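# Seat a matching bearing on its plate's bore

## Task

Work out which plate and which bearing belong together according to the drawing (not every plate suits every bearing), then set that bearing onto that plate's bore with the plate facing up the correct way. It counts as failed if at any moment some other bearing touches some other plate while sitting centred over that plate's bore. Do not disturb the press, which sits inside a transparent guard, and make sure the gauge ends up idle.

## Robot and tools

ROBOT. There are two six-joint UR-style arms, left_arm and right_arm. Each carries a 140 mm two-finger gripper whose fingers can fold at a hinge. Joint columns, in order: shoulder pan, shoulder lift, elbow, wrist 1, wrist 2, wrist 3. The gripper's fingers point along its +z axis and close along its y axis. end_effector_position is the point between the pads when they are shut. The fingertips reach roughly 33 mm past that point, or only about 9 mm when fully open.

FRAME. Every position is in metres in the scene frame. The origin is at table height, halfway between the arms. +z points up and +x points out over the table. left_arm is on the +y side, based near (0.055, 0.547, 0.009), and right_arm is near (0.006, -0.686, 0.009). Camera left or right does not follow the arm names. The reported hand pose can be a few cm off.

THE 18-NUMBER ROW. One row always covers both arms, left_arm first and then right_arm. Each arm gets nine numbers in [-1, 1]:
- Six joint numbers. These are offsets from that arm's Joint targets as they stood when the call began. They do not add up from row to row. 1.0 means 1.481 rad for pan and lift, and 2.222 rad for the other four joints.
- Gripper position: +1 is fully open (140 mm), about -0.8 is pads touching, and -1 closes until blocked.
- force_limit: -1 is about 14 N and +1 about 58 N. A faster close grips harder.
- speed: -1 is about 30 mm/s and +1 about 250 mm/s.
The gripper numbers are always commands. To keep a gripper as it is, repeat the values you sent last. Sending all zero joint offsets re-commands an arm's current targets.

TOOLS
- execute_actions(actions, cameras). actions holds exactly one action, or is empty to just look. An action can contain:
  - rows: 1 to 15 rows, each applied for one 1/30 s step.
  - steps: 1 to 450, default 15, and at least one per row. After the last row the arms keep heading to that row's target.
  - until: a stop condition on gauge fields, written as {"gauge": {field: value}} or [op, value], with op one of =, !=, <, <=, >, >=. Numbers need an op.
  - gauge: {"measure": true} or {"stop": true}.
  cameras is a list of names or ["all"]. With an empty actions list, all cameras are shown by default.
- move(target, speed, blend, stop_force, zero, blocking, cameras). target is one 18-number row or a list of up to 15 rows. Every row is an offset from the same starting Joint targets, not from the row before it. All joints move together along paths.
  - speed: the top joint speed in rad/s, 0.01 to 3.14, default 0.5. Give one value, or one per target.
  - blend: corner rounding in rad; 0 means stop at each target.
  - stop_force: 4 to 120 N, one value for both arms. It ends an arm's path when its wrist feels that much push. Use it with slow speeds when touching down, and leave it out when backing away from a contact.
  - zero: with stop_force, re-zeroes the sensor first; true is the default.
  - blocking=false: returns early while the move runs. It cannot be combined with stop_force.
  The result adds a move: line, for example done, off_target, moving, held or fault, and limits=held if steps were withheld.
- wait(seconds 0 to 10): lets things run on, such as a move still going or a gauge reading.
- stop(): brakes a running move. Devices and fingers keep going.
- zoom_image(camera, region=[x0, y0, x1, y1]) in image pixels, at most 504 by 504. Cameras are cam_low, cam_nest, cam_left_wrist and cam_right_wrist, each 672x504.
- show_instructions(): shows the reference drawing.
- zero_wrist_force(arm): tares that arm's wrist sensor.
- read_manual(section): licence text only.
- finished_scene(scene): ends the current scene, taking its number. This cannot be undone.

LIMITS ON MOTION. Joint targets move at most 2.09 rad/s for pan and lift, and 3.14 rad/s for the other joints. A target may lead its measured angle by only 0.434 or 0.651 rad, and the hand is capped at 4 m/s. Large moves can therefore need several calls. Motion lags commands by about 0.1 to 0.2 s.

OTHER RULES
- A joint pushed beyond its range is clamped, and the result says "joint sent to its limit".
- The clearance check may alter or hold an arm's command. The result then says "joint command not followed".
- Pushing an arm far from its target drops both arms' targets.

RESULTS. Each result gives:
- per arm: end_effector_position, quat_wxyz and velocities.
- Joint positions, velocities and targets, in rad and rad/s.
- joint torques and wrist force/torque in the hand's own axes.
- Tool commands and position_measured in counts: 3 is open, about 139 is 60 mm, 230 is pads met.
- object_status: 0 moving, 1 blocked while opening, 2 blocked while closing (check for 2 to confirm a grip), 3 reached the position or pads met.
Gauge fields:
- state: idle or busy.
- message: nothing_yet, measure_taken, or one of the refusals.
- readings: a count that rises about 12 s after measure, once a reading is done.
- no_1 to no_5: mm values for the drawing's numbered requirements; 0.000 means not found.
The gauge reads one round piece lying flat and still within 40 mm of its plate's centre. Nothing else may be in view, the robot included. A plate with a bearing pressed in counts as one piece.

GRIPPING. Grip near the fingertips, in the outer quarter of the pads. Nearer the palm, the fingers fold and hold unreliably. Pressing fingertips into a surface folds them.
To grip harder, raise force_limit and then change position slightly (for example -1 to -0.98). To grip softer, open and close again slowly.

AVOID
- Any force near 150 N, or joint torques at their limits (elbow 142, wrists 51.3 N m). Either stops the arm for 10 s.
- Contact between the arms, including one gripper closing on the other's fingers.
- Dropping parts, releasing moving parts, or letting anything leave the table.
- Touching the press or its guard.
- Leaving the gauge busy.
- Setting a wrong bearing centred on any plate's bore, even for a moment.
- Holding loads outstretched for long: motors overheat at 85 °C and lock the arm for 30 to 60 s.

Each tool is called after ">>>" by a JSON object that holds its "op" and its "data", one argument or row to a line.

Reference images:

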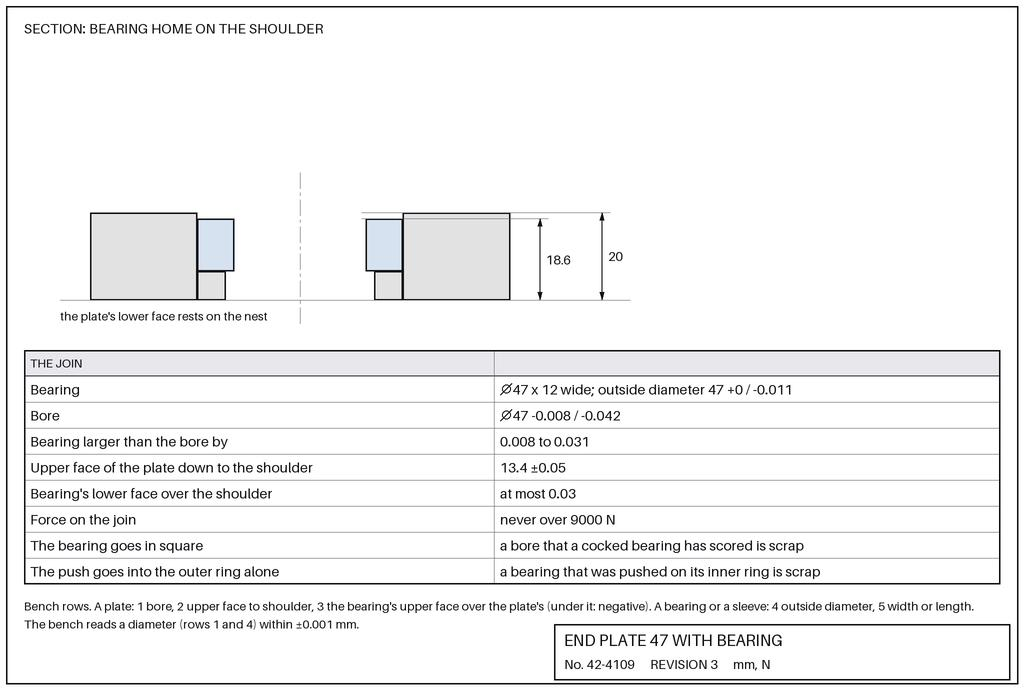

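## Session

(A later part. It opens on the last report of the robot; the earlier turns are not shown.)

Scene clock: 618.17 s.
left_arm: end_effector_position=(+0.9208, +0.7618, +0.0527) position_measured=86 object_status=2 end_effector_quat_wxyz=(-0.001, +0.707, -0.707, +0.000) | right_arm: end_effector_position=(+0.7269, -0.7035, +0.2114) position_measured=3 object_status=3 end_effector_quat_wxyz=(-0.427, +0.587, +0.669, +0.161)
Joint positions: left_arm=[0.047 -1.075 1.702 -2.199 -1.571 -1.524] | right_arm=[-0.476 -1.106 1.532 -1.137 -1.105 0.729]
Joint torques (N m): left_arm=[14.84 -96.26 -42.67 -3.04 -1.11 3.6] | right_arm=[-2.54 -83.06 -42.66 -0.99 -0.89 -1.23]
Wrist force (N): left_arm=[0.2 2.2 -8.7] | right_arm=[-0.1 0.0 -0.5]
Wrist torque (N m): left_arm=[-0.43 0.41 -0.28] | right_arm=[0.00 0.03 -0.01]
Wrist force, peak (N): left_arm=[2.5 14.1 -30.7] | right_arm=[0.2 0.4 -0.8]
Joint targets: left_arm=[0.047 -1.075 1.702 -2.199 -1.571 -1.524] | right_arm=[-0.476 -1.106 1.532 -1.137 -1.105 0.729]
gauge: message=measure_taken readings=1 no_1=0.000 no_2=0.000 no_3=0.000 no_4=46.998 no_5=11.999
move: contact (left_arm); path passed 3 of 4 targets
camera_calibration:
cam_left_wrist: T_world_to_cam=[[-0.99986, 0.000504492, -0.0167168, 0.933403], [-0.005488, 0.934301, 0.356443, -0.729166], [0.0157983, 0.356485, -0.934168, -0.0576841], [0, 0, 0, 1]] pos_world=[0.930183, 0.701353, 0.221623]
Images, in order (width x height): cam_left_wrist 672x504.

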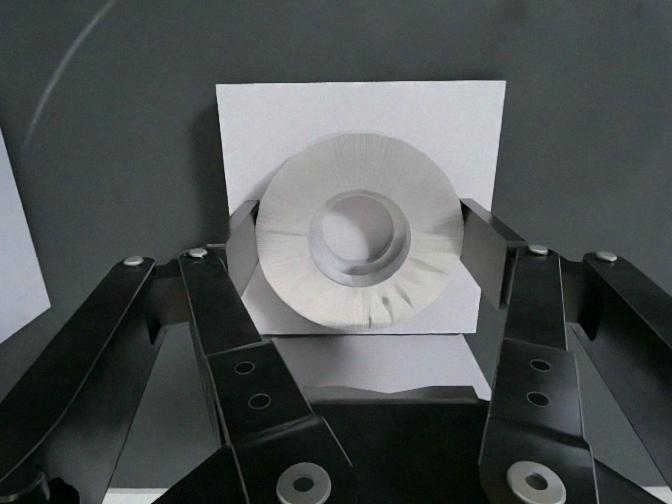

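>>> {"op": "move", "data": {
  "target": [
    [0,0,0,0,0,0,0.643,0.2,-0.6,0,0,0,0,0,0,1,1,1],
    [0,-0.0234,-0.0107,0.0268,0,0,0.643,0.2,-0.6,0,0,0,0,0,0,1,1,1],
    [-0.1475,-0.1904,0.1492,-0.0217,0,-0.0982,0.05,0,1,0,0,0,0,0,0,1,1,1]
  ],
  "speed": [0.3,0.12,0.7],
  "blend": [0,0.01,0]
}}

>>> {"op": "execute_actions", "data": {
  "actions": [
    {"gauge":{"measure":true},"steps":450,"until":{"gauge":{"readings":[">=",2]}}}
  ],
  "cameras": ["cam_left_wrist"]
}}

Scene clock: 645.27 s.
left_arm: end_effector_position=(+0.7703, +0.5997, +0.0900) position_measured=123 object_status=0 end_effector_quat_wxyz=(+0.000, +0.707, -0.707, +0.000) | right_arm: end_effector_position=(+0.7269, -0.7035, +0.2114) position_measured=3 object_status=3 end_effector_quat_wxyz=(-0.427, +0.587, +0.669, +0.161)
Joint positions: left_arm=[-0.172 -1.357 2.033 -2.247 -1.571 -1.742] | right_arm=[-0.476 -1.106 1.532 -1.137 -1.105 0.729]
Joint torques (N m): left_arm=[-18.26 -77.45 -32.34 -8.13 -0.75 -4.32] | right_arm=[-1.45 -80.07 -42.81 -1.33 -1.33 -1.13]
Wrist force (N): left_arm=[0.6 -0.7 0.9] | right_arm=[-0.1 0.3 -0.4]
Wrist torque (N m): left_arm=[-0.04 0.16 0.05] | right_arm=[0.05 0.02 -0.01]
Wrist force, peak (N): left_arm=[0.2 2.4 -8.8] | right_arm=[0.2 0.3 -1.0]
Joint targets: left_arm=[-0.172 -1.357 2.033 -2.247 -1.571 -1.742] | right_arm=[-0.476 -1.106 1.532 -1.137 -1.105 0.729]
gauge: message=measure_taken readings=1 no_1=0.000 no_2=0.000 no_3=0.000 no_4=46.998 no_5=11.999
move: done

Scene clock: 657.47 s.
left_arm: end_effector_position=(+0.7703, +0.5997, +0.0900) position_measured=123 object_status=3 end_effector_quat_wxyz=(+0.000, +0.707, -0.707, +0.000) | right_arm: end_effector_position=(+0.7269, -0.7035, +0.2114) position_measured=3 object_status=3 end_effector_quat_wxyz=(-0.427, +0.587, +0.669, +0.161)
Joint positions: left_arm=[-0.172 -1.357 2.033 -2.247 -1.571 -1.742] | right_arm=[-0.476 -1.106 1.532 -1.137 -1.105 0.729]
Joint torques (N m): left_arm=[-18.09 -77.71 -32.94 -7.89 -0.42 -4.19] | right_arm=[0.06 -81.72 -42.22 -1.33 -0.92 -0.98]
Wrist force (N): left_arm=[0.3 -0.6 1.2] | right_arm=[0.0 0.0 -0.6]
Wrist torque (N m): left_arm=[-0.01 0.23 0.04] | right_arm=[-0.01 -0.01 -0.01]
Wrist force, peak (N): left_arm=[0.6 -1.0 1.3] | right_arm=[0.2 0.4 -0.8]
Joint targets: left_arm=[-0.172 -1.357 2.033 -2.247 -1.571 -1.742] | right_arm=[-0.476 -1.106 1.532 -1.137 -1.105 0.729]
Tool commands: left_gripper/position=+0.05 left_gripper/force_limit=+0.0 left_gripper/speed=+1.0 right_gripper/position=+1.0 right_gripper/force_limit=+1.0 right_gripper/speed=+1.0
gauge: message=measure_taken readings=2 no_1=46.986 no_2=13.400 no_3=0.000 no_4=0.000 no_5=0.000
camera_calibration:
cam_left_wrist: T_world_to_cam=[[-0.999879, 0.000802279, -0.0155335, 0.783373], [-0.00478615, 0.934345, 0.356337, -0.592285], [0.0147996, 0.356368, -0.934228, 0.0382131], [0, 0, 0, 1]] pos_world=[0.779878, 0.539152, 0.258922]
Images, in order (width x height): cam_left_wrist 672x504.

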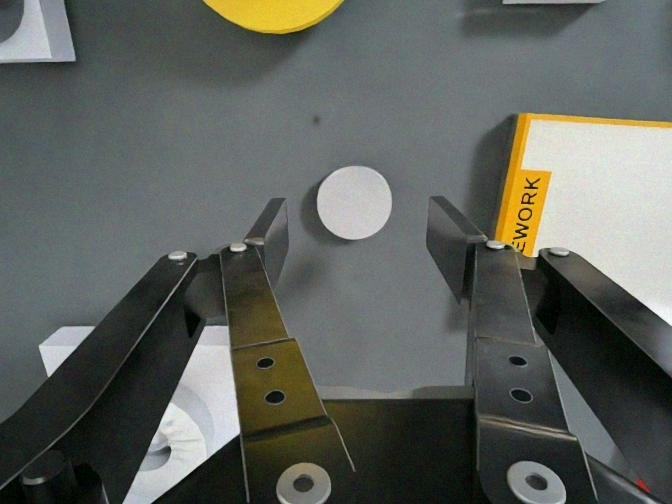

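>>> {"op": "move", "data": {
  "target": [
    [0,0.0466,0.0170,-0.0473,0,0,0.05,0,1,0,0,0,0,0,0,1,1,1],
    [0,0.0466,0.0170,-0.0473,0,0,-1,0,-1,0,0,0,0,0,0,1,1,1],
    [0,-0.0150,-0.0072,0.0171,0,0,-1,0,-1,0,0,0,0,0,0,1,1,1]
  ],
  "speed": [0.15,0.2,0.2],
  "cameras": ["cam_left_wrist"]
}}

>>> {"op": "zoom_image", "data": {
  "camera": "cam_left_wrist",
  "region": [270, 150, 450, 300]
}}

Scene clock: 695.03 s.
left_arm: end_effector_position=(+0.7704, +0.5997, +0.1099) position_measured=162 object_status=2 end_effector_quat_wxyz=(+0.000, +0.707, -0.707, +0.000) | right_arm: end_effector_position=(+0.7269, -0.7035, +0.2114) position_measured=3 object_status=3 end_effector_quat_wxyz=(-0.427, +0.587, +0.669, +0.161)
Joint positions: left_arm=[-0.172 -1.379 2.017 -2.21 -1.571 -1.742] | right_arm=[-0.476 -1.106 1.532 -1.137 -1.105 0.729]
Joint torques (N m): left_arm=[-16.47 -78.31 -47.21 -2.52 0.65 -3.7] | right_arm=[-0.82 -82.28 -42.39 -0.95 -1.06 -1.04]
Wrist force (N): left_arm=[0.4 -0.8 1.8] | right_arm=[-0.1 0.1 -0.4]
Wrist torque (N m): left_arm=[-0.02 0.22 0.00] | right_arm=[0.02 0.04 -0.01]
Wrist force, peak (N): left_arm=[-0.3 5.0 -20.6] | right_arm=[0.1 0.3 -1.0]
Joint targets: left_arm=[-0.172 -1.379 2.017 -2.209 -1.571 -1.742] | right_arm=[-0.476 -1.106 1.532 -1.137 -1.105 0.729]
gauge: message=measure_taken readings=2 no_1=46.986 no_2=13.400 no_3=0.000 no_4=0.000 no_5=0.000
move: done
camera_calibration:
cam_left_wrist: T_world_to_cam=[[-0.999876, 0.000873061, -0.0157205, 0.783795], [-0.00478665, 0.934346, 0.356336, -0.599375], [0.0149995, 0.356367, -0.934226, 0.0566469], [0, 0, 0, 1]] pos_world=[0.779979, 0.539152, 0.278822]
Images, in order (width x height): cam_left_wrist 672x504.

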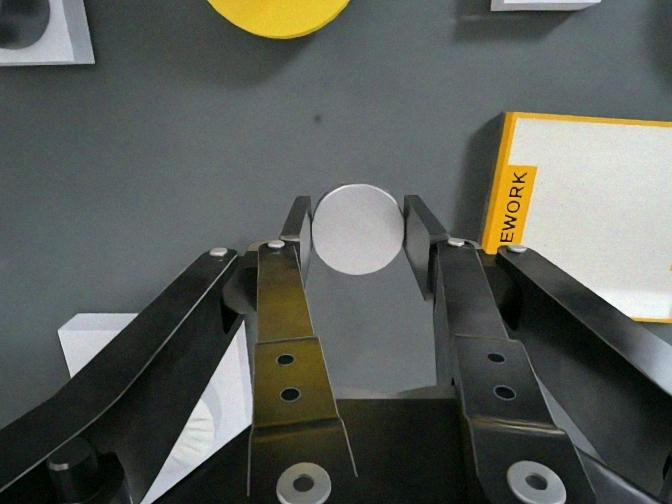

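Scaled by 2.800 from the camera's 672x504 image, which has a finer 960x720 frame.

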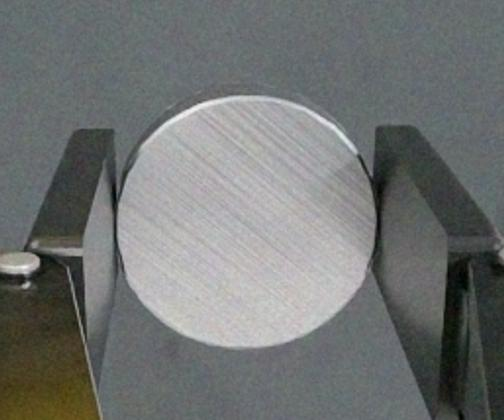

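>>> {"op": "move", "data": {
  "target": [
    [0.1474,0.1761,-0.1559,0.0385,0,0.0983,-1,0,-1,0,0,0,0,0,0,1,1,1],
    [0.1474,0.1863,-0.1506,0.0265,0,0.0983,-1,0,-1,0,0,0,0,0,0,1,1,1],
    [0.1474,0.1931,-0.1473,0.0187,0,0.0983,-1,0,-1,0,0,0,0,0,0,1,1,1]
  ],
  "speed": [0.4,0.05,0.01],
  "blend": [0,0.003,0],
  "stop_force": 8,
  "cameras": ["cam_left_wrist"]
}}

>>> {"op": "zoom_image", "data": {
  "camera": "cam_left_wrist",
  "region": [240, 110, 480, 340]
}}

Scene clock: 717.27 s.
left_arm: end_effector_position=(+0.9204, +0.7617, +0.0771) position_measured=162 object_status=2 end_effector_quat_wxyz=(+0.000, +0.707, -0.707, +0.000) | right_arm: end_effector_position=(+0.7269, -0.7035, +0.2114) position_measured=3 object_status=3 end_effector_quat_wxyz=(-0.427, +0.587, +0.669, +0.161)
Joint positions: left_arm=[0.047 -1.098 1.687 -2.16 -1.571 -1.524] | right_arm=[-0.476 -1.106 1.532 -1.137 -1.105 0.729]
Joint torques (N m): left_arm=[18.86 -102.44 -45.09 -2.03 0.78 3.6] | right_arm=[-0.37 -83.09 -42.37 -0.89 -1.06 -1.12]
Wrist force (N): left_arm=[1.6 -1.5 -0.7] | right_arm=[0.0 0.1 -0.3]
Wrist torque (N m): left_arm=[0.26 0.33 -0.19] | right_arm=[0.02 0.00 -0.01]
Wrist force, peak (N): left_arm=[4.9 5.0 -16.8] | right_arm=[0.2 0.2 -1.0]
Joint targets: left_arm=[0.047 -1.098 1.687 -2.160 -1.571 -1.524] | right_arm=[-0.476 -1.106 1.532 -1.137 -1.105 0.729]
gauge: message=measure_taken readings=2 no_1=46.986 no_2=13.400 no_3=0.000 no_4=0.000 no_5=0.000
move: contact (left_arm); path passed 2 of 3 targets
camera_calibration:
cam_left_wrist: T_world_to_cam=[[-0.999879, 0.00089579, -0.0154981, 0.933051], [-0.00468617, 0.934345, 0.356338, -0.738427], [0.0147998, 0.356368, -0.934228, -0.0337916], [0, 0, 0, 1]] pos_world=[0.929978, 0.701152, 0.246021]
Images, in order (width x height): cam_left_wrist 672x504.

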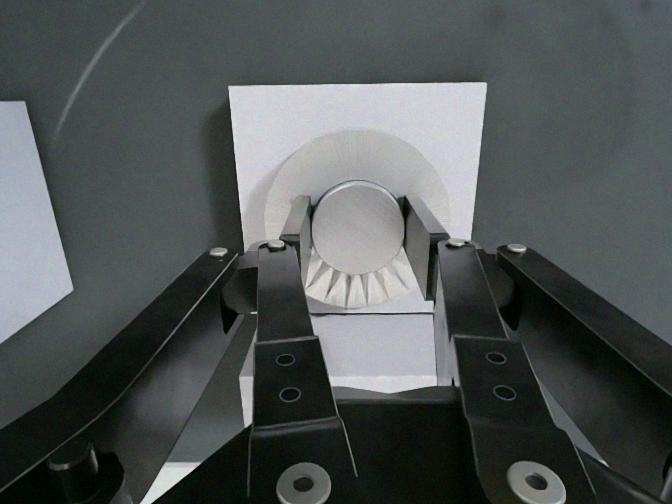

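Scaled by 2.100 from the camera's 672x504 image, which has a finer 960x720 frame.

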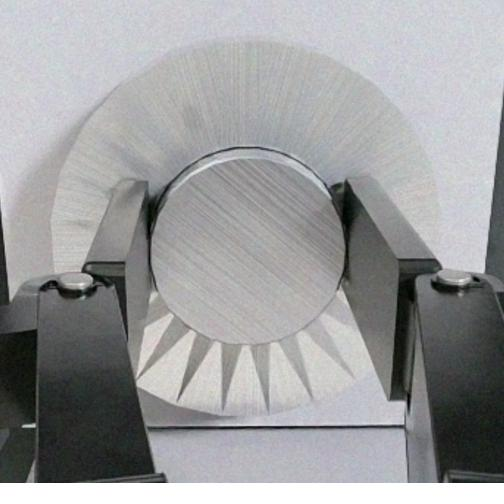

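>>> {"op": "move", "data": {
  "target": [
    [0,0,0,0,0,0,0.02,0,-1,0,0,0,0,0,0,1,1,1],
    [0,-0.0137,-0.0071,0.0164,0,0,0.02,0,-1,0,0,0,0,0,0,1,1,1],
    [-0.1326,-0.2403,0.1602,0,0,-0.0884,0.02,0,-1,0,0,0,0,0,0,1,1,1]
  ],
  "speed": [0.3,0.05,0.6],
  "blend": [0,0.005,0],
  "cameras": ["cam_left_wrist","cam_low"]
}}

>>> {"op": "zoom_image", "data": {
  "camera": "cam_left_wrist",
  "region": [0, 200, 300, 504]
}}

>>> {"op": "zoom_image", "data": {
  "camera": "cam_low",
  "region": [580, 240, 672, 350]
}}

Scene clock: 750.93 s.
left_arm: end_effector_position=(+0.7405, +0.6197, +0.1402) position_measured=127 object_status=3 end_effector_quat_wxyz=(+0.000, +0.707, -0.707, +0.000) | right_arm: end_effector_position=(+0.7269, -0.7035, +0.2114) position_measured=3 object_status=3 end_effector_quat_wxyz=(-0.427, +0.587, +0.669, +0.161)
Joint positions: left_arm=[-0.15 -1.454 2.042 -2.16 -1.571 -1.72] | right_arm=[-0.476 -1.106 1.532 -1.137 -1.105 0.729]
Joint torques (N m): left_arm=[-16.85 -71.13 -34.91 -8.22 1.07 -4.15] | right_arm=[0.45 -83.26 -42.88 -0.98 -1.07 -0.99]
Wrist force (N): left_arm=[0.9 -0.5 0.8] | right_arm=[0.0 0.2 -0.7]
Wrist torque (N m): left_arm=[-0.01 0.09 0.00] | right_arm=[0.03 0.01 -0.01]
Wrist force, peak (N): left_arm=[-0.2 0.2 4.7] | right_arm=[0.0 0.3 -1.0]
Joint targets: left_arm=[-0.150 -1.454 2.042 -2.160 -1.571 -1.720] | right_arm=[-0.476 -1.106 1.532 -1.137 -1.105 0.729]
gauge: message=measure_taken readings=2 no_1=46.986 no_2=13.400 no_3=0.000 no_4=0.000 no_5=0.000
move: done
camera_calibration:
cam_left_wrist: T_world_to_cam=[[-0.999878, 0.000931181, -0.0155917, 0.754286], [-0.00468643, 0.934345, 0.356338, -0.629171], [0.0148998, 0.356368, -0.934227, 0.0783144], [0, 0, 0, 1]] pos_world=[0.750078, 0.559252, 0.309122]
Images, in order (width x height): cam_low 672x504, cam_left_wrist 672x504.

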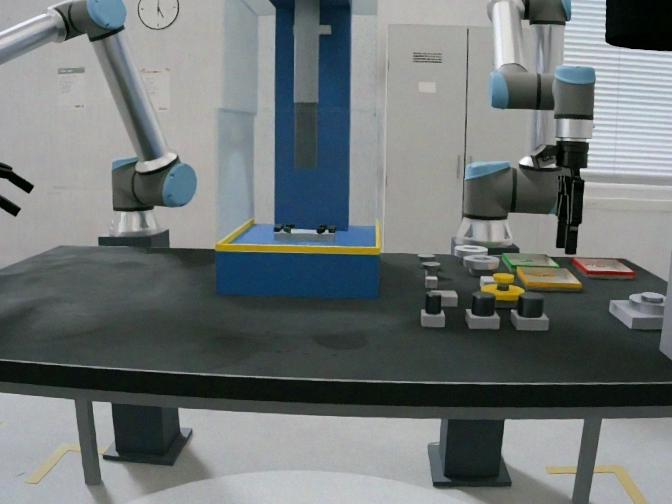

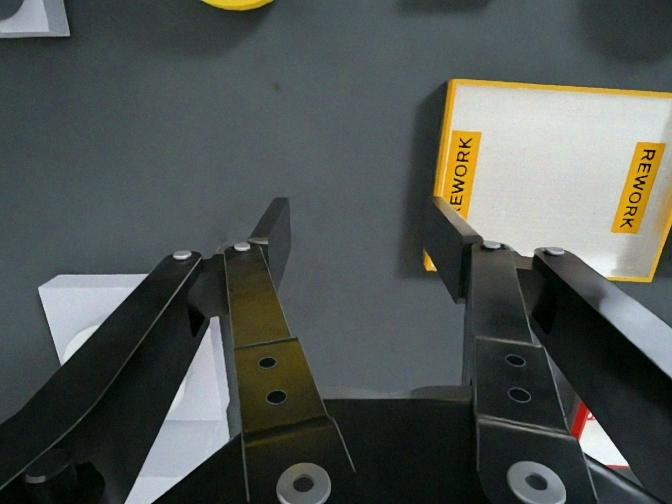

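Scaled by 1.658 from the camera's 672x504 image, which has a finer 960x720 frame.

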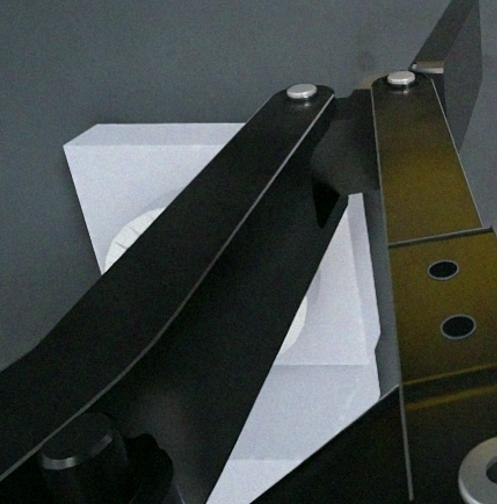

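Scaled by 4.582 from the camera's 672x504 image, which has a finer 960x720 frame.

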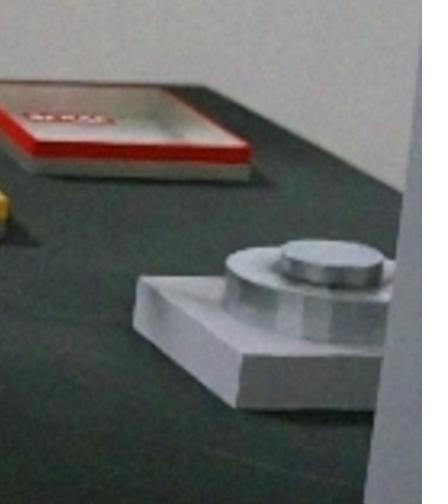

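>>> {"op": "finished_scene", "data": {
  "scene": 1
}}

The scene is finished: the task was done.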